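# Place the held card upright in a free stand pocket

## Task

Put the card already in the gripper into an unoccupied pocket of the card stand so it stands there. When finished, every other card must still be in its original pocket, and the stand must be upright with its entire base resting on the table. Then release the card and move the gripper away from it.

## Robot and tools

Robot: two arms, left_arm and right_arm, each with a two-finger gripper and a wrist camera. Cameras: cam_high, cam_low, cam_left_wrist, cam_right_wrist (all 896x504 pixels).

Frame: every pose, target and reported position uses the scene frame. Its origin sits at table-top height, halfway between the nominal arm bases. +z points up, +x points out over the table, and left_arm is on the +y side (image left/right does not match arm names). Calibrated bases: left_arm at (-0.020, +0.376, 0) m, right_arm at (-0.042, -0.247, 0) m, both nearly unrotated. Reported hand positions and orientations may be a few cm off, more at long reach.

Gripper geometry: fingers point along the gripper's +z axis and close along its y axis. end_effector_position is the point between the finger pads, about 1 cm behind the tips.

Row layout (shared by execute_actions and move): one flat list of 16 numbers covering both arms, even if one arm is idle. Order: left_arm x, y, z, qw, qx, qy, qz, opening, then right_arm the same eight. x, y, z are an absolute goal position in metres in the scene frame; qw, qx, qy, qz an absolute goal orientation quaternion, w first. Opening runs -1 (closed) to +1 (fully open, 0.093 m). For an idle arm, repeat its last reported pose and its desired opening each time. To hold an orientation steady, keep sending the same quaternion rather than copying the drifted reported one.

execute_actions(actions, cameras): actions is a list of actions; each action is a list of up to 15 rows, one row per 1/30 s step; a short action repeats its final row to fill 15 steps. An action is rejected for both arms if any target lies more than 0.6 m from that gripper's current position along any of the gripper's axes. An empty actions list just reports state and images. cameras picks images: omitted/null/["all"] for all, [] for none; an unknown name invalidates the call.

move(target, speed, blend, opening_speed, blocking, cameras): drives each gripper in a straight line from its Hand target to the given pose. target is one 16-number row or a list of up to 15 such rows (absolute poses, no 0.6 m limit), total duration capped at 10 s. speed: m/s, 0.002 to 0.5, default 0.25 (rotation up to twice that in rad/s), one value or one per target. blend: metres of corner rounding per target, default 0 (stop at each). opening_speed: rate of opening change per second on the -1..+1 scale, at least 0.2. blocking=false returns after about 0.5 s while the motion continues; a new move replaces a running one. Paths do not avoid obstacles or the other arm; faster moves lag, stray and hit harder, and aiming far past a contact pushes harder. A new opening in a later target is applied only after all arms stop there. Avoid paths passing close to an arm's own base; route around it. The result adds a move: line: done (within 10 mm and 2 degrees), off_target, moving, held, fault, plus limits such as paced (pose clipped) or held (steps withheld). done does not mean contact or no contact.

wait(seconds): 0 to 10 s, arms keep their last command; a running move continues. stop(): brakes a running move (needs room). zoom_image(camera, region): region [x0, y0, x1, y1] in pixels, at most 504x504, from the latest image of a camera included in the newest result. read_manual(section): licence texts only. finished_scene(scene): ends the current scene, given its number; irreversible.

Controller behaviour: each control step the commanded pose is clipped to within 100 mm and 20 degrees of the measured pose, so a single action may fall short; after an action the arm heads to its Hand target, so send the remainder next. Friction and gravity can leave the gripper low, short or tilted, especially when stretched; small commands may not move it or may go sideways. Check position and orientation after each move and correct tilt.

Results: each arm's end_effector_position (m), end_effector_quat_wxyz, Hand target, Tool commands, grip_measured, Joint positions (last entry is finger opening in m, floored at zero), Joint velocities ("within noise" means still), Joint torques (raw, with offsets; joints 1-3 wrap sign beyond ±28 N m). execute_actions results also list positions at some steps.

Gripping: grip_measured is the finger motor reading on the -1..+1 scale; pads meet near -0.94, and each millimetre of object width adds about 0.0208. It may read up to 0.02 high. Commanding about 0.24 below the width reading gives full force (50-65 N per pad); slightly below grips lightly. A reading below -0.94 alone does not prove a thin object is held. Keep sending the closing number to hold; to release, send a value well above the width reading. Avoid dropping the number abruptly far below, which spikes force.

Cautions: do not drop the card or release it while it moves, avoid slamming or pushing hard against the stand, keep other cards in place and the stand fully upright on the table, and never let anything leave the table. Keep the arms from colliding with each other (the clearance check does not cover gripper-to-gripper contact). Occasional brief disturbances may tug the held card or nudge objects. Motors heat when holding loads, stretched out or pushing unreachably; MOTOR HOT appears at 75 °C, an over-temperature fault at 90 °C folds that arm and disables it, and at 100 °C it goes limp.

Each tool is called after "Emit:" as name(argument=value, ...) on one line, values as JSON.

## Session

Emit:
execute_actions(actions=[])

Emit:
zoom_image(camera="cam_high", region=[230, 110, 600, 320])

Scene clock: 0.00 s.
left_arm: end_effector_position=(+0.3907, +0.2721, +0.2407) grip_measured=-0.987 end_effector_quat_wxyz=(+0.321, +0.628, +0.688, +0.171) | right_arm: end_effector_position=(+0.2675, -0.2002, +0.4968) grip_measured=+1.000 end_effector_quat_wxyz=(+0.831, -0.012, +0.555, -0.022)
Joint positions: left_arm=[-0.268 1.535 1.46 -0.751 0.002 1.232 0] | right_arm=[0.298 0.897 0.992 0.316 0.283 -0.169 0.093]
Joint velocities: within noise
Joint torques (N m): no reading
Heat: left arm: 34 °C; right arm: 34 °C.
Hand target: left_arm +0.3898, +0.2726, +0.2430; +0.321, +0.628, +0.687, +0.172 | right_arm +0.2659, -0.2007, +0.5001; +0.833, -0.011, +0.552, -0.022
Tool commands: left_gripper/opening=-1.0 right_gripper/opening=+1.0

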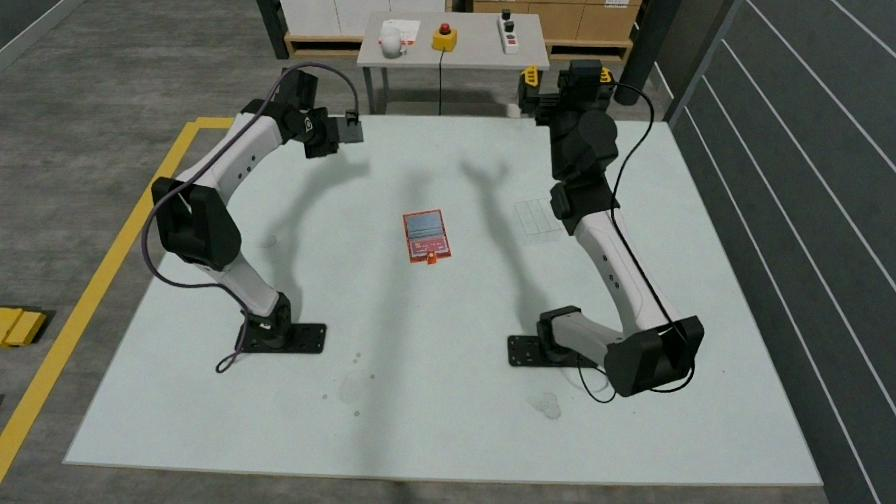

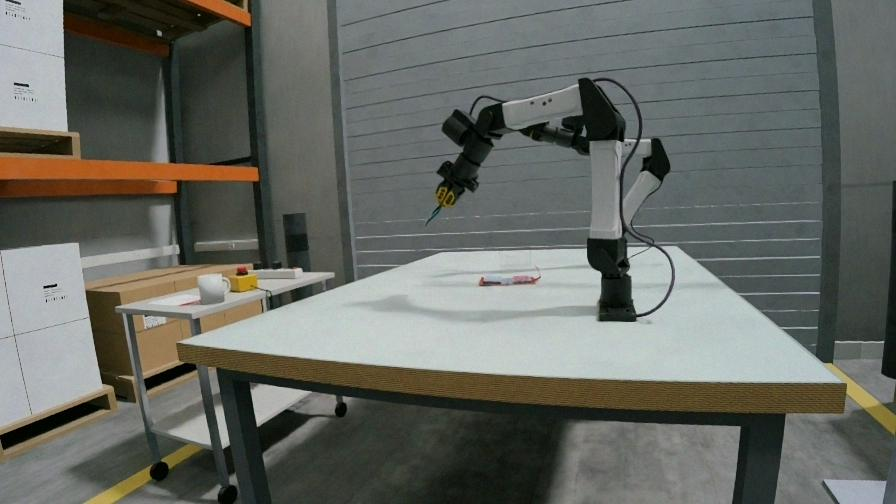

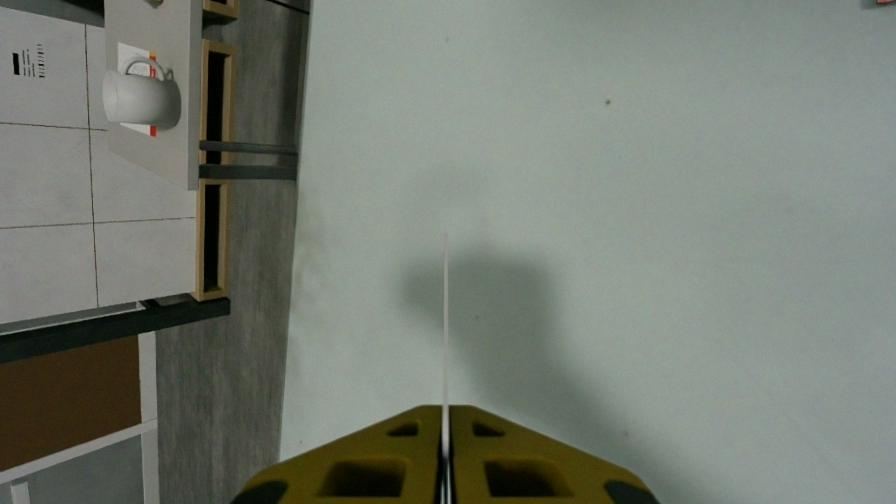

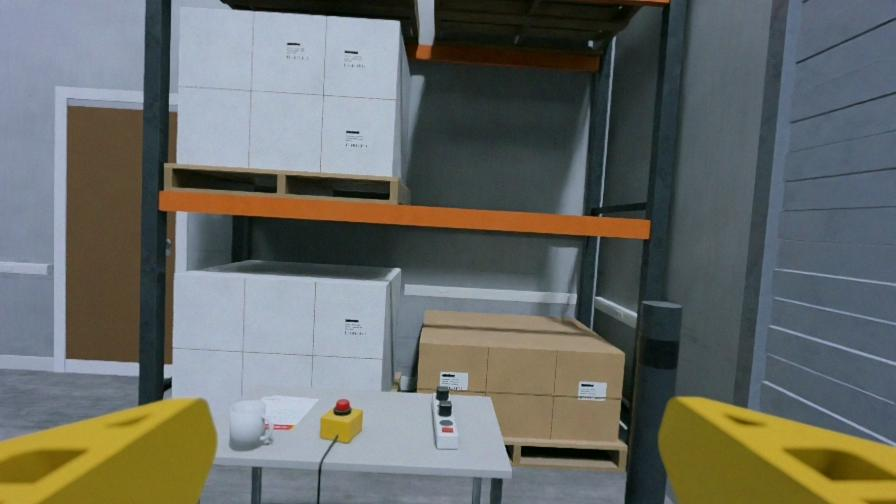

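Scaled by 1.362 from the camera's 896x504 image, which has a finer 1280x720 frame.

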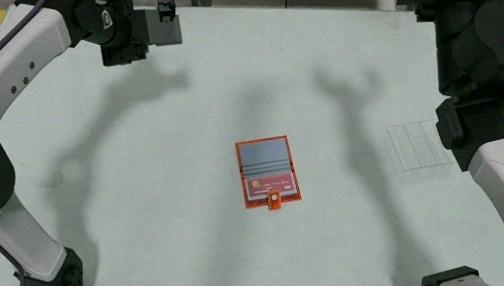

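Emit:
move(target=[0.28,-0.005,0.19,0.6665,0.6665,0.236,0.236,-1,0.24,-0.165,0.33,0.216,0,0.976,0,1], speed=0.2)

Emit:
zoom_image(camera="cam_right_wrist", region=[0, 60, 448, 400])

Scene clock: 17.33 s.
left_arm: end_effector_position=(+0.2809, -0.0009, +0.1946) grip_measured=-0.987 end_effector_quat_wxyz=(+0.669, +0.661, +0.245, +0.236) | right_arm: end_effector_position=(+0.2414, -0.1641, +0.3368) grip_measured=+1.000 end_effector_quat_wxyz=(+0.269, -0.007, +0.963, +0.014)
Joint positions: left_arm=[-0.929 1.74 0.7 1.047 -0.033 1.556 0] | right_arm=[0.375 1.447 1.943 -1.544 0.164 0.321 0.093]
Joint velocities: within noise
Joint torques (N m): left_arm=[0.08 -4.68 7.12 2.52 0.22 0.15] | right_arm=[-0.72 -3.36 4.26 1.5 0.06 -0.04]
Heat: left arm: 35 °C; right arm: 35 °C.
Hand target: left_arm +0.2799, -0.0049, +0.1901; +0.667, +0.667, +0.236, +0.236 | right_arm +0.2400, -0.1650, +0.3295; +0.253, -0.003, +0.967, +0.012
Off the commanded pose: left_arm 0.006 m, 1 deg | right_arm 0.007 m, 7 deg.
joint sent to its limit (right arm) — joint 4 (wrist pitch), lower limit. The joint targets are off in orientation, not in position.
move: off_target (right_arm)

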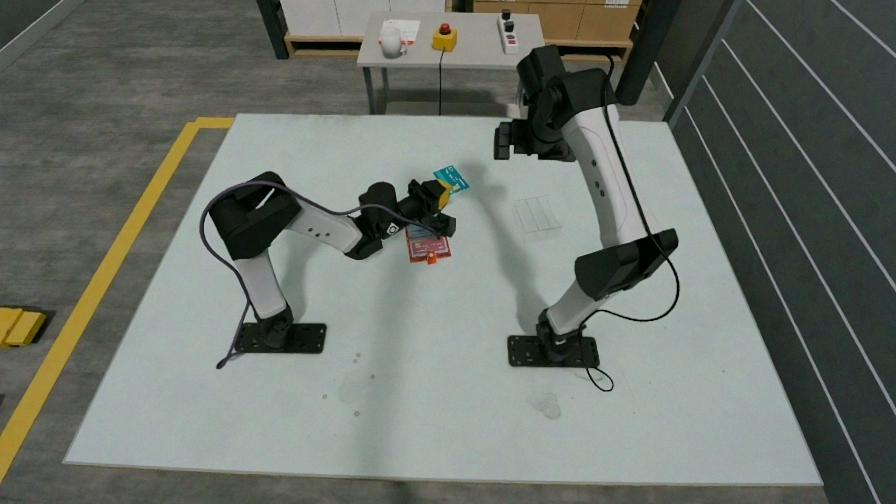

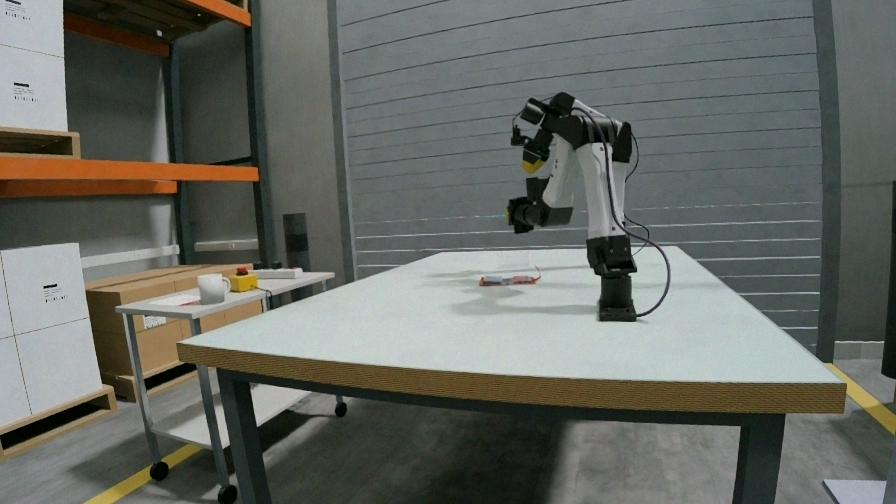

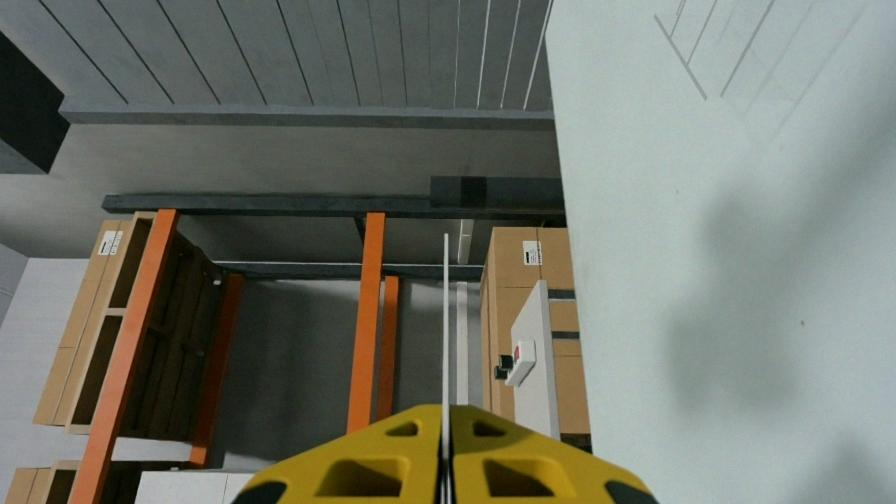

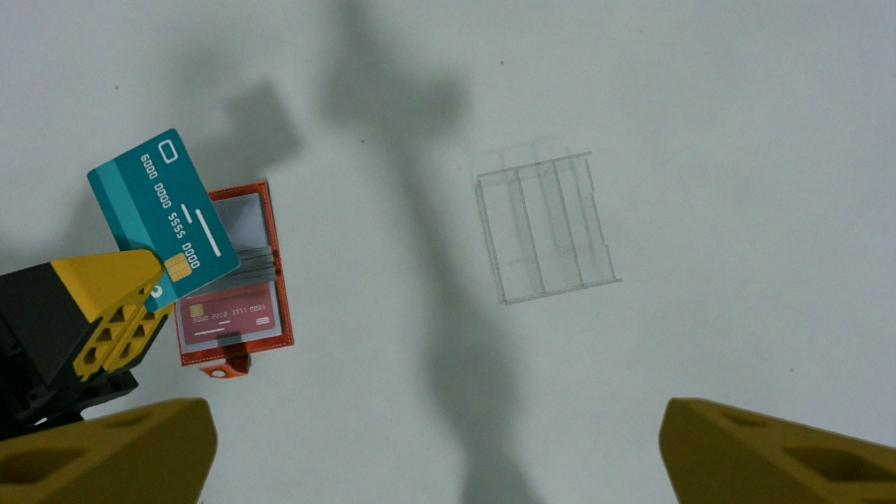

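Scaled by 1.125 from the camera's 896x504 image, which has a finer 1280x720 frame.

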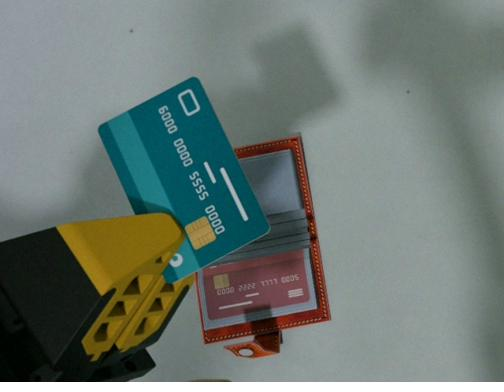

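Emit:
zoom_image(camera="cam_right_wrist", region=[440, 120, 660, 330])

Scaled by 2.291 from the camera's 896x504 image, which has a finer 1280x720 frame.

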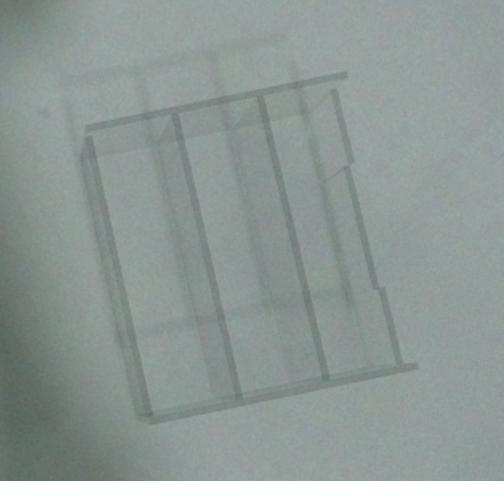

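Emit:
move(target=[0.281,0.068,0.2,0.7067,0.7067,0.0247,0.0247,-1,0.27,-0.075,0.21,0.0431,0.0431,0.7058,0.7058,1], speed=0.2)

Emit:
zoom_image(camera="cam_high", region=[370, 130, 550, 250])

Scene clock: 74.70 s.
left_arm: end_effector_position=(+0.2774, +0.0690, +0.2024) grip_measured=-0.987 end_effector_quat_wxyz=(+0.709, +0.704, +0.027, +0.027) | right_arm: end_effector_position=(+0.2737, -0.0769, +0.2074) grip_measured=+1.000 end_effector_quat_wxyz=(+0.025, +0.037, +0.723, +0.689)
Joint positions: left_arm=[-0.476 1.725 0.721 1.02 1.038 1.556 0] | right_arm=[0.006 1.564 0.786 0.318 -1.462 1.128 0.093]
Joint velocities: within noise
Joint torques (N m): left_arm=[0.66 -4.49 8.01 1.78 0.22 0.14] | right_arm=[0.38 -8.55 4.78 1.99 -0.26 -0.11]
Heat: left arm: 36 °C; right arm: 35 °C.
Hand target: left_arm +0.2809, +0.0680, +0.2001; +0.707, +0.706, +0.025, +0.025 | right_arm +0.2698, -0.0753, +0.2103; +0.032, +0.032, +0.724, +0.689
Off the commanded pose: left_arm 0.004 m, 1 deg | right_arm 0.005 m, 3 deg.
move: off_target (right_arm)

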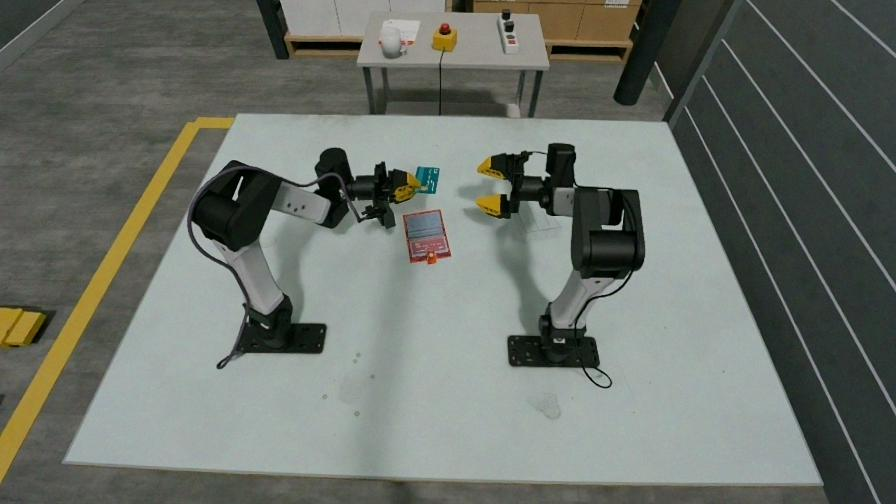

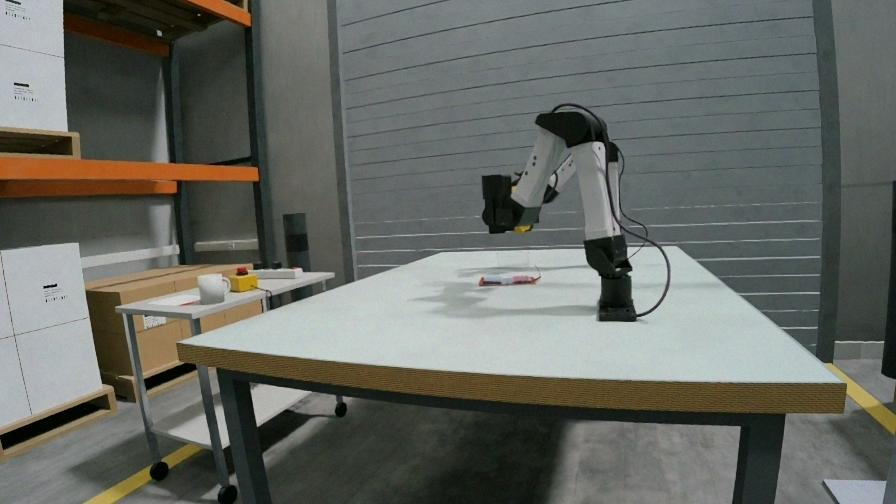

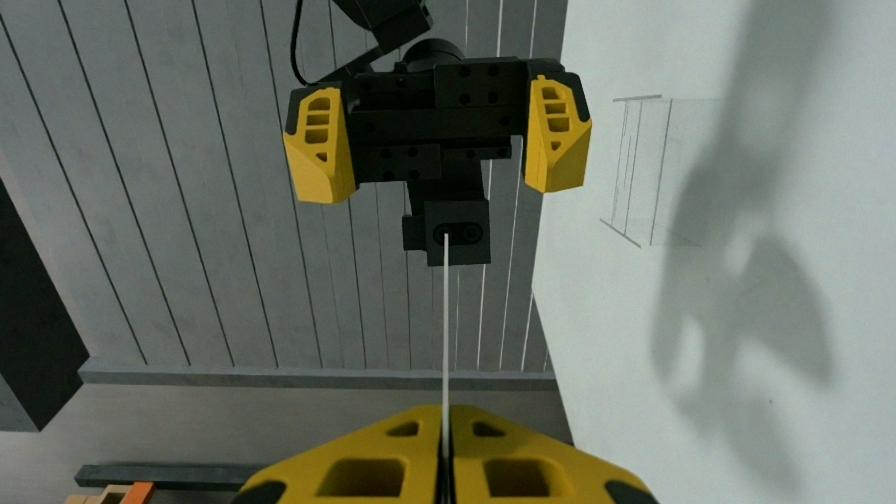

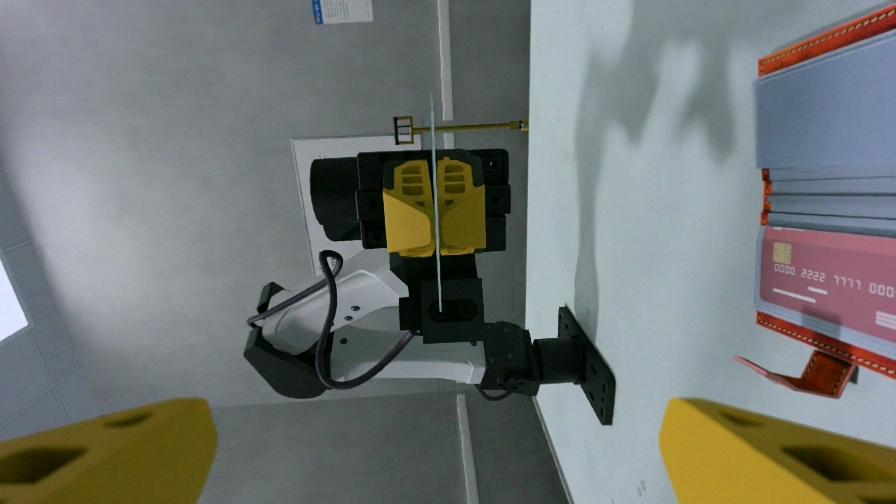

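Scaled by 2.800 from the camera's 896x504 image, which has a finer 1280x720 frame.

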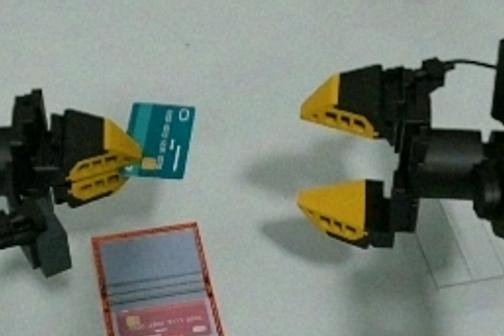

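Emit:
move(target=[0.2774,0.069,0.2024,0.709,0.704,0.027,0.027,-1,0.2745,-0.016,0.21,0.0431,0.0431,0.7058,0.7058,1], speed=0.12)

Emit:
zoom_image(camera="cam_high", region=[390, 140, 510, 220])

Scene clock: 95.67 s.
left_arm: end_effector_position=(+0.2774, +0.0690, +0.2023) grip_measured=-0.987 end_effector_quat_wxyz=(+0.709, +0.704, +0.028, +0.027) | right_arm: end_effector_position=(+0.2753, -0.0173, +0.2176) grip_measured=+1.000 end_effector_quat_wxyz=(+0.049, +0.034, +0.705, +0.707)
Joint positions: left_arm=[-0.476 1.725 0.721 1.019 1.038 1.556 0] | right_arm=[0.204 1.63 0.699 0.942 -1.244 1.56 0.093]
Joint velocities: within noise
Joint torques (N m): left_arm=[0.32 -5.76 6.37 1.93 0.11 0.04] | right_arm=[0.32 -5.46 4.51 2.23 0.11 -0.07]
Heat: left arm: 36 °C; right arm: 39 °C.
Hand target: left_arm +0.2774, +0.0690, +0.2025; +0.709, +0.704, +0.027, +0.027 | right_arm +0.2744, -0.0160, +0.2100; +0.043, +0.043, +0.706, +0.705
Off the commanded pose: left_arm 0.000 m, 0 deg | right_arm 0.008 m, 1 deg.
move: done

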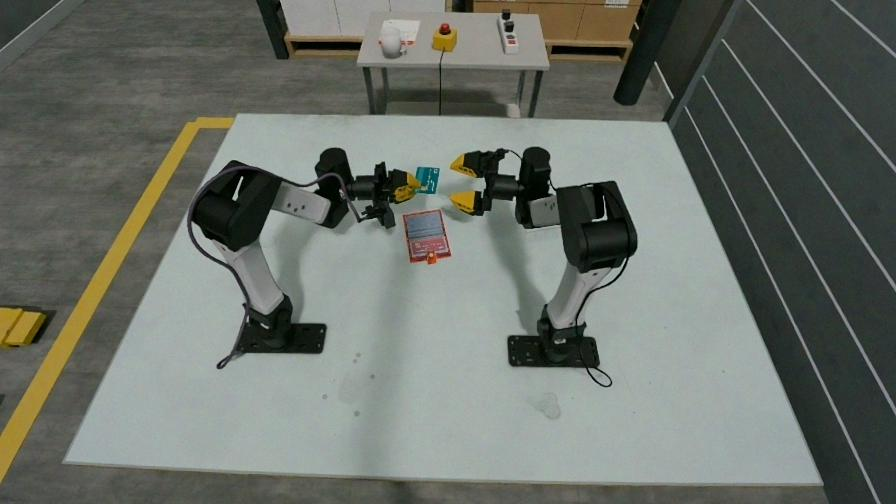

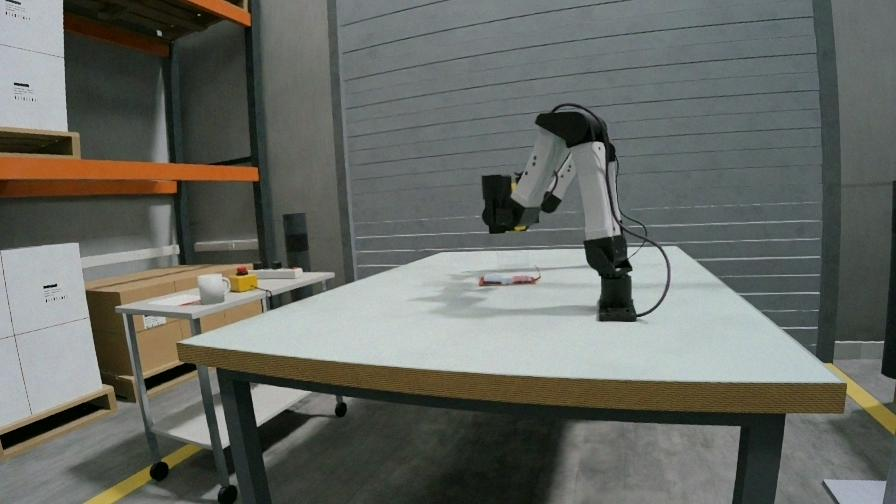

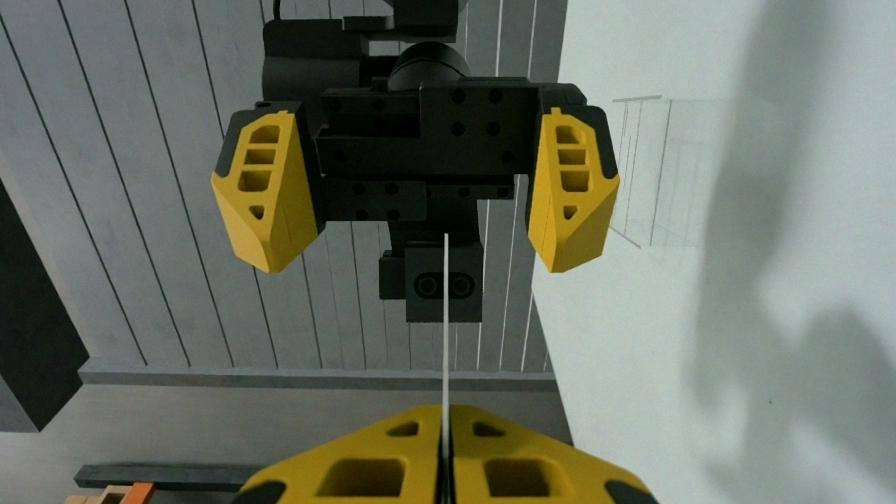

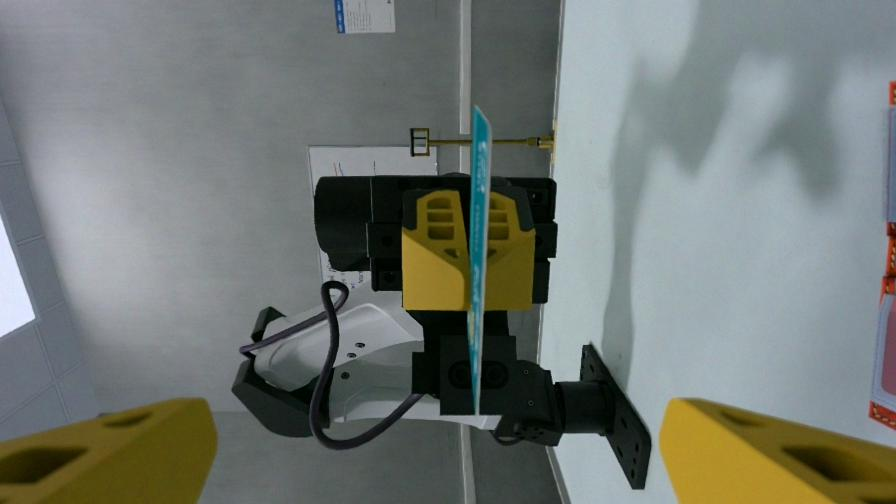

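Scaled by 4.200 from the camera's 896x504 image, which has a finer 1280x720 frame.

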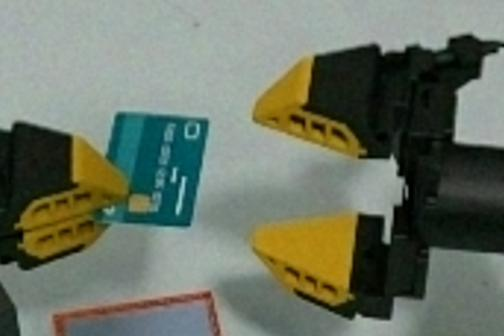

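Emit:
move(target=[0.2774,0.069,0.2024,0.709,0.704,0.027,0.027,-1,0.2865,0.0125,0.2,0.0431,0.0431,0.7058,0.7058,1], speed=0.1)

Emit:
zoom_image(camera="cam_high", region=[390, 140, 510, 220])

Scene clock: 107.47 s.
left_arm: end_effector_position=(+0.2774, +0.0690, +0.2023) grip_measured=-0.987 end_effector_quat_wxyz=(+0.709, +0.704, +0.028, +0.027) | right_arm: end_effector_position=(+0.2803, +0.0094, +0.1945) grip_measured=+1.000 end_effector_quat_wxyz=(+0.035, +0.048, +0.709, +0.702)
Joint positions: left_arm=[-0.476 1.725 0.721 1.019 1.038 1.556 0] | right_arm=[0.284 1.726 0.714 0.985 -1.166 1.564 0.093]
Joint velocities: within noise
Joint torques (N m): left_arm=[0.32 -5.76 6.37 1.94 0.11 0.04] | right_arm=[0.24 -6.17 7.49 2.31 0.09 -0.1]
Heat: left arm: 36 °C; right arm: 39 °C.
Hand target: left_arm +0.2774, +0.0690, +0.2025; +0.709, +0.704, +0.027, +0.027 | right_arm +0.2863, +0.0123, +0.2000; +0.043, +0.043, +0.706, +0.706
Off the commanded pose: left_arm 0.000 m, 0 deg | right_arm 0.009 m, 1 deg.
move: done

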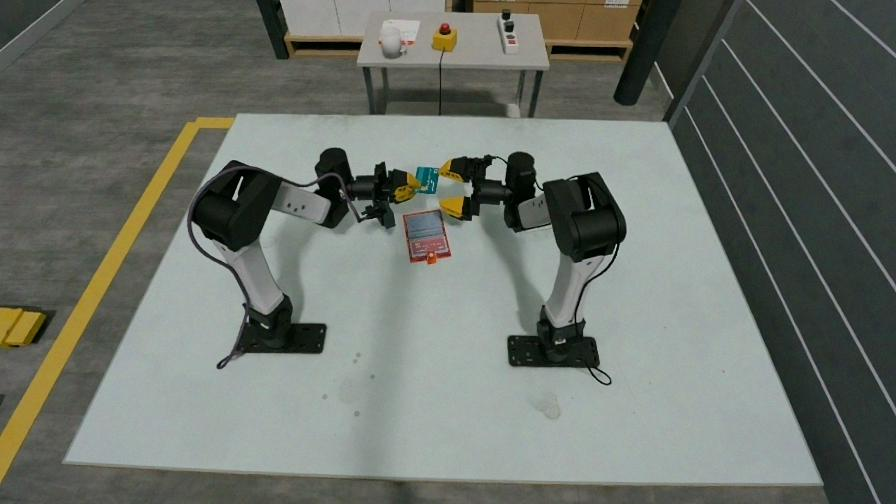

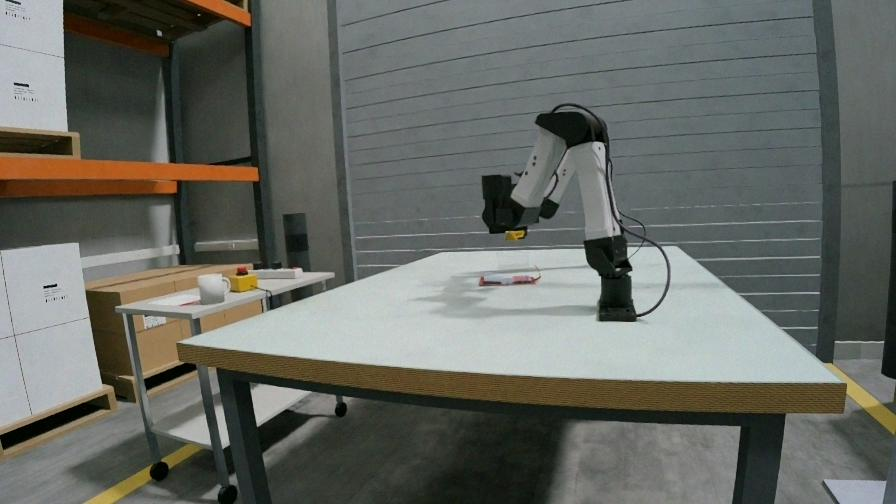

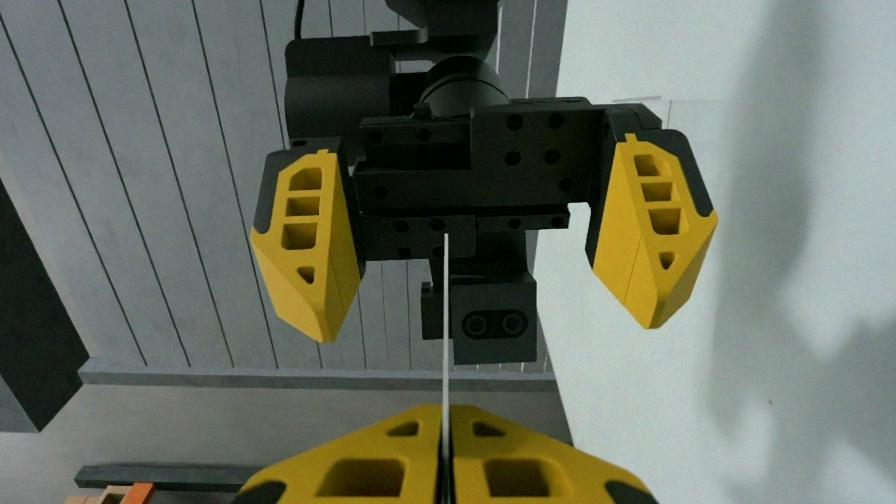

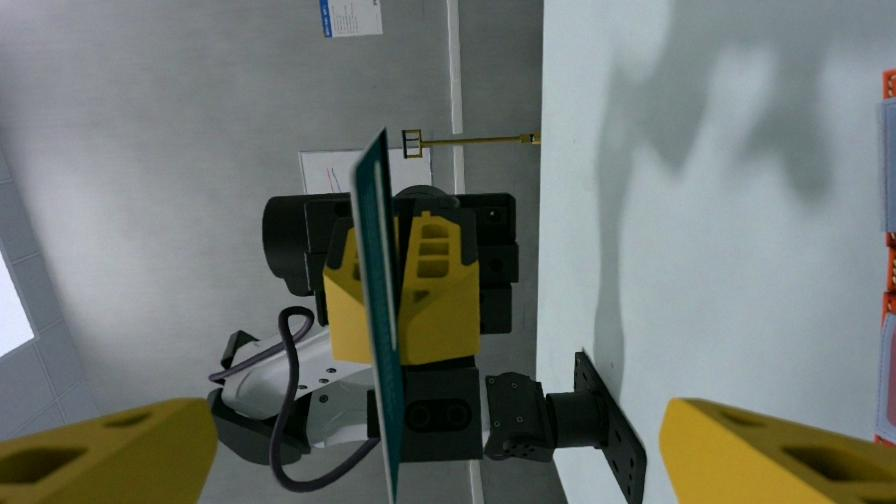

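Scaled by 4.200 from the camera's 896x504 image, which has a finer 1280x720 frame.

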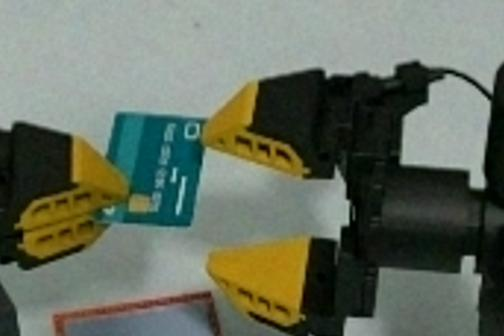

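Emit:
move(target=[0.2774,0.069,0.2024,0.709,0.704,0.027,0.027,-1,0.2975,0.029,0.212,0.0431,0.0431,0.7058,0.7058,1], speed=0.08)

Emit:
zoom_image(camera="cam_high", region=[390, 140, 510, 220])

Scene clock: 120.10 s.
left_arm: end_effector_position=(+0.2774, +0.0690, +0.2023) grip_measured=-0.987 end_effector_quat_wxyz=(+0.709, +0.704, +0.028, +0.027) | right_arm: end_effector_position=(+0.2916, +0.0256, +0.2105) grip_measured=+1.000 end_effector_quat_wxyz=(+0.044, +0.039, +0.706, +0.706)
Joint positions: left_arm=[-0.476 1.725 0.721 1.019 1.038 1.556 0] | right_arm=[0.321 1.742 0.797 0.948 -1.127 1.566 0.093]
Joint velocities: within noise
Joint torques (N m): left_arm=[0.32 -5.76 6.38 1.94 0.11 0.04] | right_arm=[0.28 -6.49 7.79 2 0.11 -0.11]
Heat: left arm: 36 °C; right arm: 39 °C.
Hand target: left_arm +0.2774, +0.0690, +0.2025; +0.709, +0.704, +0.027, +0.027 | right_arm +0.2973, +0.0289, +0.2119; +0.043, +0.043, +0.706, +0.706
Off the commanded pose: left_arm 0.000 m, 0 deg | right_arm 0.007 m, 0 deg.
move: done

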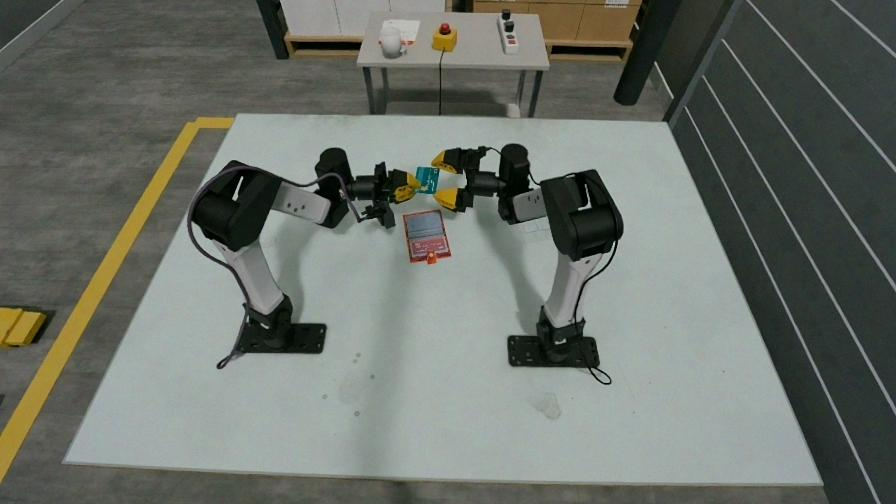

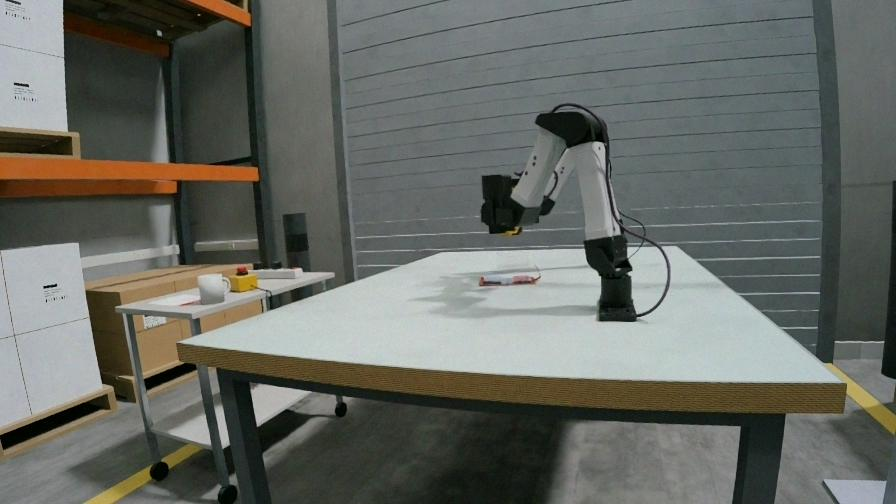

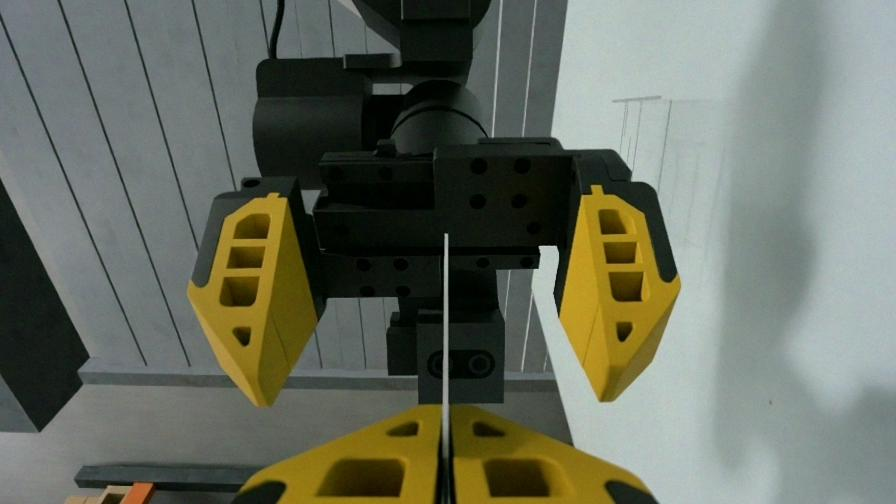

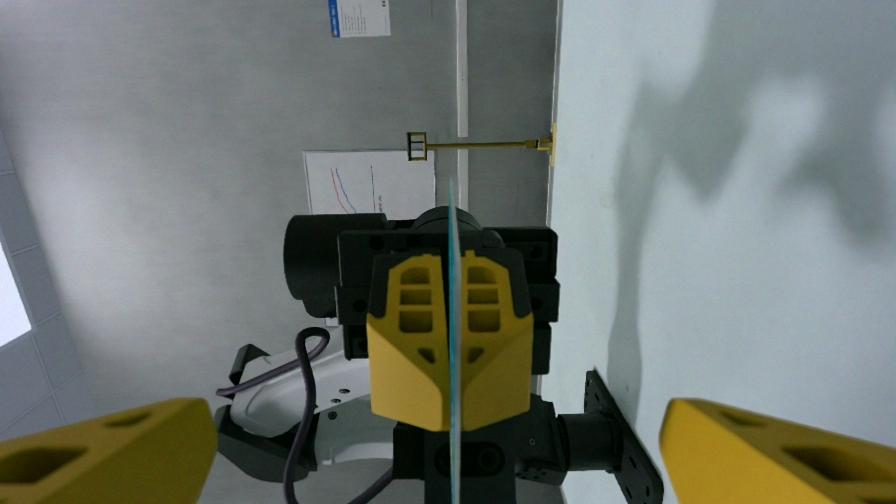

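Scaled by 4.200 from the camera's 896x504 image, which has a finer 1280x720 frame.

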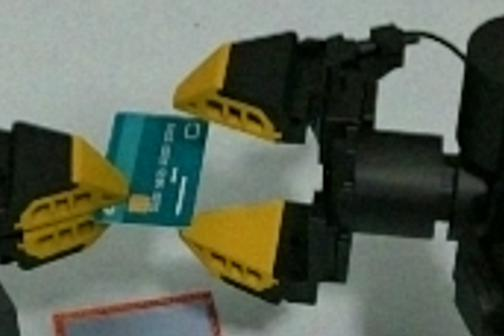

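Emit:
move(target=[[0.2774,0.069,0.2024,0.709,0.704,0.027,0.027,-1,0.298,0.0345,0.209,0.0431,0.0431,0.7058,0.7058,1],[0.2774,0.069,0.2024,0.709,0.704,0.027,0.027,-1,0.298,0.0345,0.209,0.0431,0.0431,0.7058,0.7058,-0.7]], speed=0.05, opening_speed=1.0)

Emit:
zoom_image(camera="cam_right_wrist", region=[350, 180, 600, 504])

Emit:
zoom_image(camera="cam_high", region=[390, 140, 510, 220])

Scene clock: 131.23 s.
left_arm: end_effector_position=(+0.2774, +0.0690, +0.2023) grip_measured=-0.987 end_effector_quat_wxyz=(+0.709, +0.704, +0.028, +0.027) | right_arm: end_effector_position=(+0.2917, +0.0303, +0.2044) grip_measured=-0.698 end_effector_quat_wxyz=(+0.039, +0.045, +0.708, +0.704)
Joint positions: left_arm=[-0.476 1.725 0.721 1.019 1.038 1.556 0] | right_arm=[0.335 1.758 0.797 0.947 -1.112 1.566 0.012]
Joint velocities: within noise
Joint torques (N m): left_arm=[0.32 -5.76 6.37 1.94 0.11 0.04] | right_arm=[0.36 -6.61 8.09 2.14 0.09 -0.12]
Heat: left arm: 36 °C; right arm: 40 °C.
Hand target: left_arm +0.2774, +0.0690, +0.2025; +0.709, +0.704, +0.027, +0.027 | right_arm +0.2977, +0.0342, +0.2089; +0.043, +0.043, +0.706, +0.706
Off the commanded pose: left_arm 0.000 m, 0 deg | right_arm 0.009 m, 1 deg.
move: done

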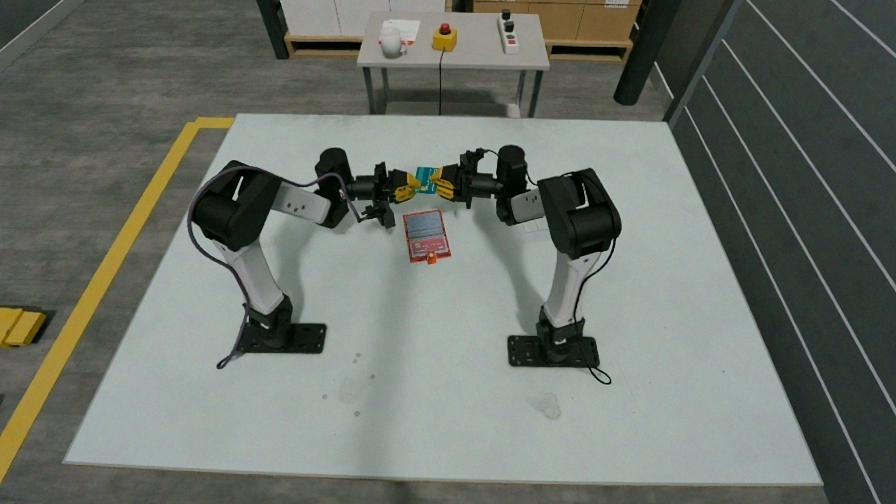

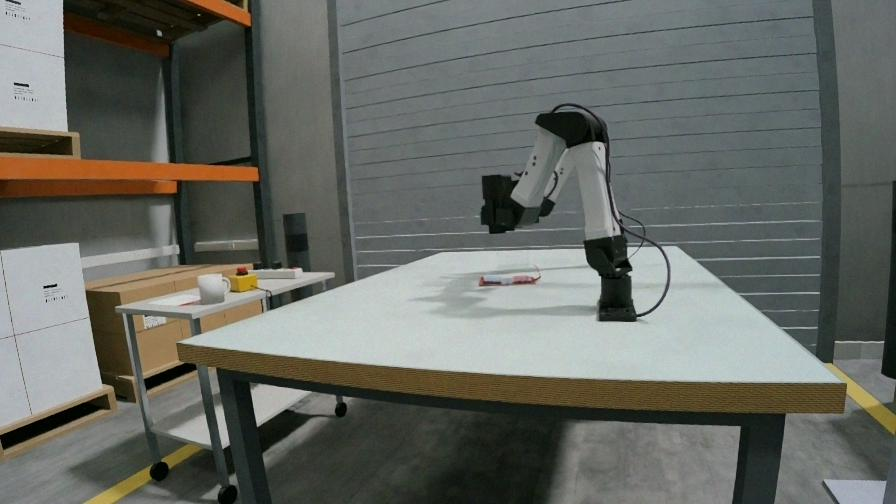

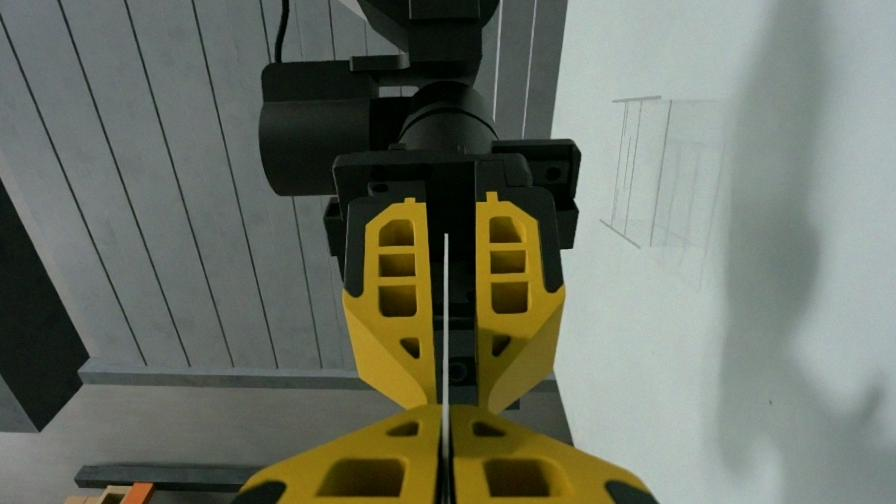

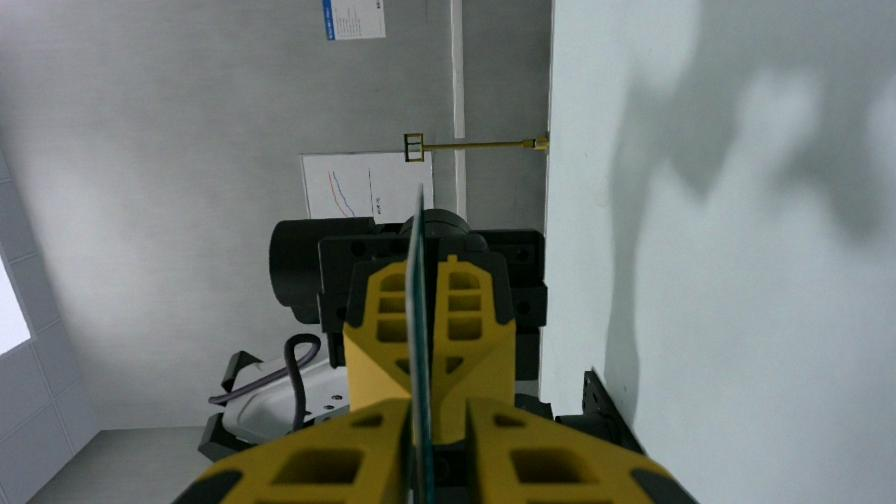

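Scaled by 1.556 from the camera's 896x504 image, which has a finer 1280x720 frame.

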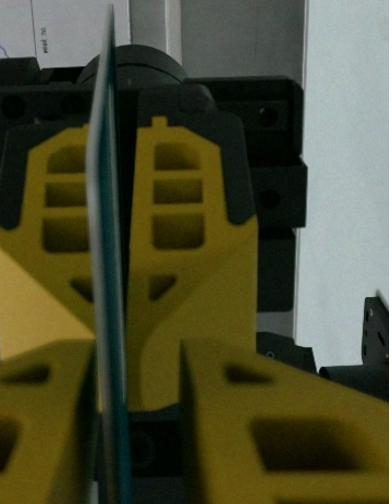

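Scaled by 4.200 from the camera's 896x504 image, which has a finer 1280x720 frame.

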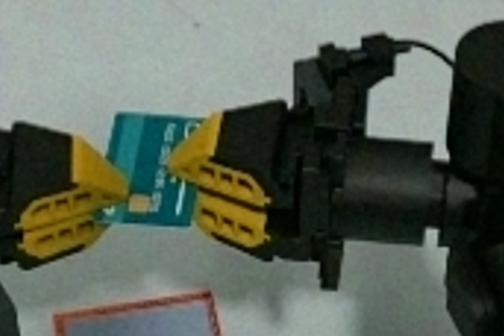

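Emit:
move(target=[[0.2774,0.069,0.2024,0.709,0.704,0.027,0.027,-1,0.298,0.0345,0.2125,0.0431,0.0431,0.7058,0.7058,-0.7]], speed=0.03, cameras=["cam_right_wrist"])

Emit:
zoom_image(camera="cam_right_wrist", region=[350, 180, 600, 504])

Scene clock: 136.33 s.
left_arm: end_effector_position=(+0.2774, +0.0690, +0.2023) grip_measured=-0.987 end_effector_quat_wxyz=(+0.709, +0.704, +0.028, +0.027) | right_arm: end_effector_position=(+0.2934, +0.0309, +0.2076) grip_measured=-0.698 end_effector_quat_wxyz=(+0.042, +0.043, +0.707, +0.705)
Joint positions: left_arm=[-0.476 1.725 0.721 1.019 1.038 1.556 0] | right_arm=[0.335 1.758 0.807 0.945 -1.112 1.566 0.012]
Joint velocities: within noise
Joint torques (N m): left_arm=[0.32 -5.76 6.37 1.93 0.11 0.04] | right_arm=[0.35 -7.47 7.8 2.01 0.09 -0.11]
Heat: left arm: 36 °C; right arm: 40 °C.
Hand target: left_arm +0.2774, +0.0690, +0.2025; +0.709, +0.704, +0.027, +0.027 | right_arm +0.2978, +0.0343, +0.2125; +0.043, +0.043, +0.706, +0.706
Off the commanded pose: left_arm 0.000 m, 0 deg | right_arm 0.008 m, 0 deg.
move: done
Images, in order (width x height): cam_right_wrist 896x504.

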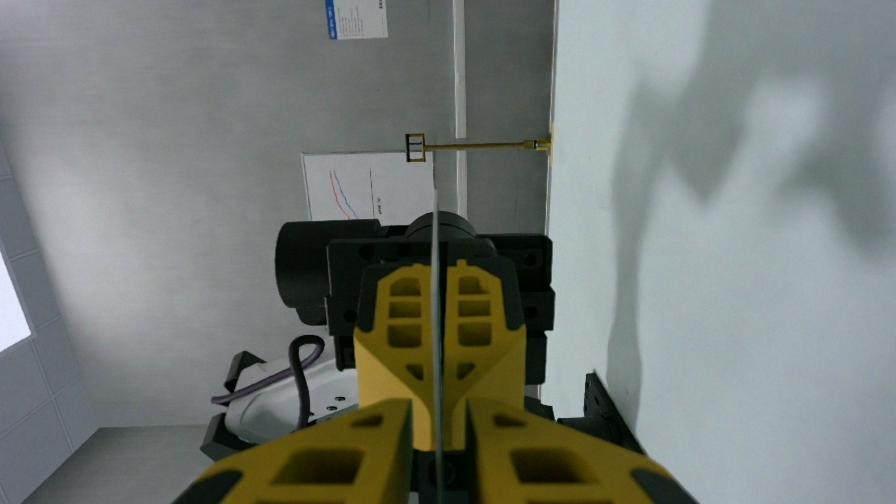

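Scaled by 1.556 from the camera's 896x504 image, which has a finer 1280x720 frame.

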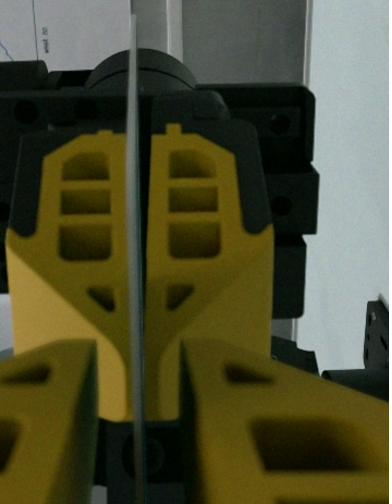

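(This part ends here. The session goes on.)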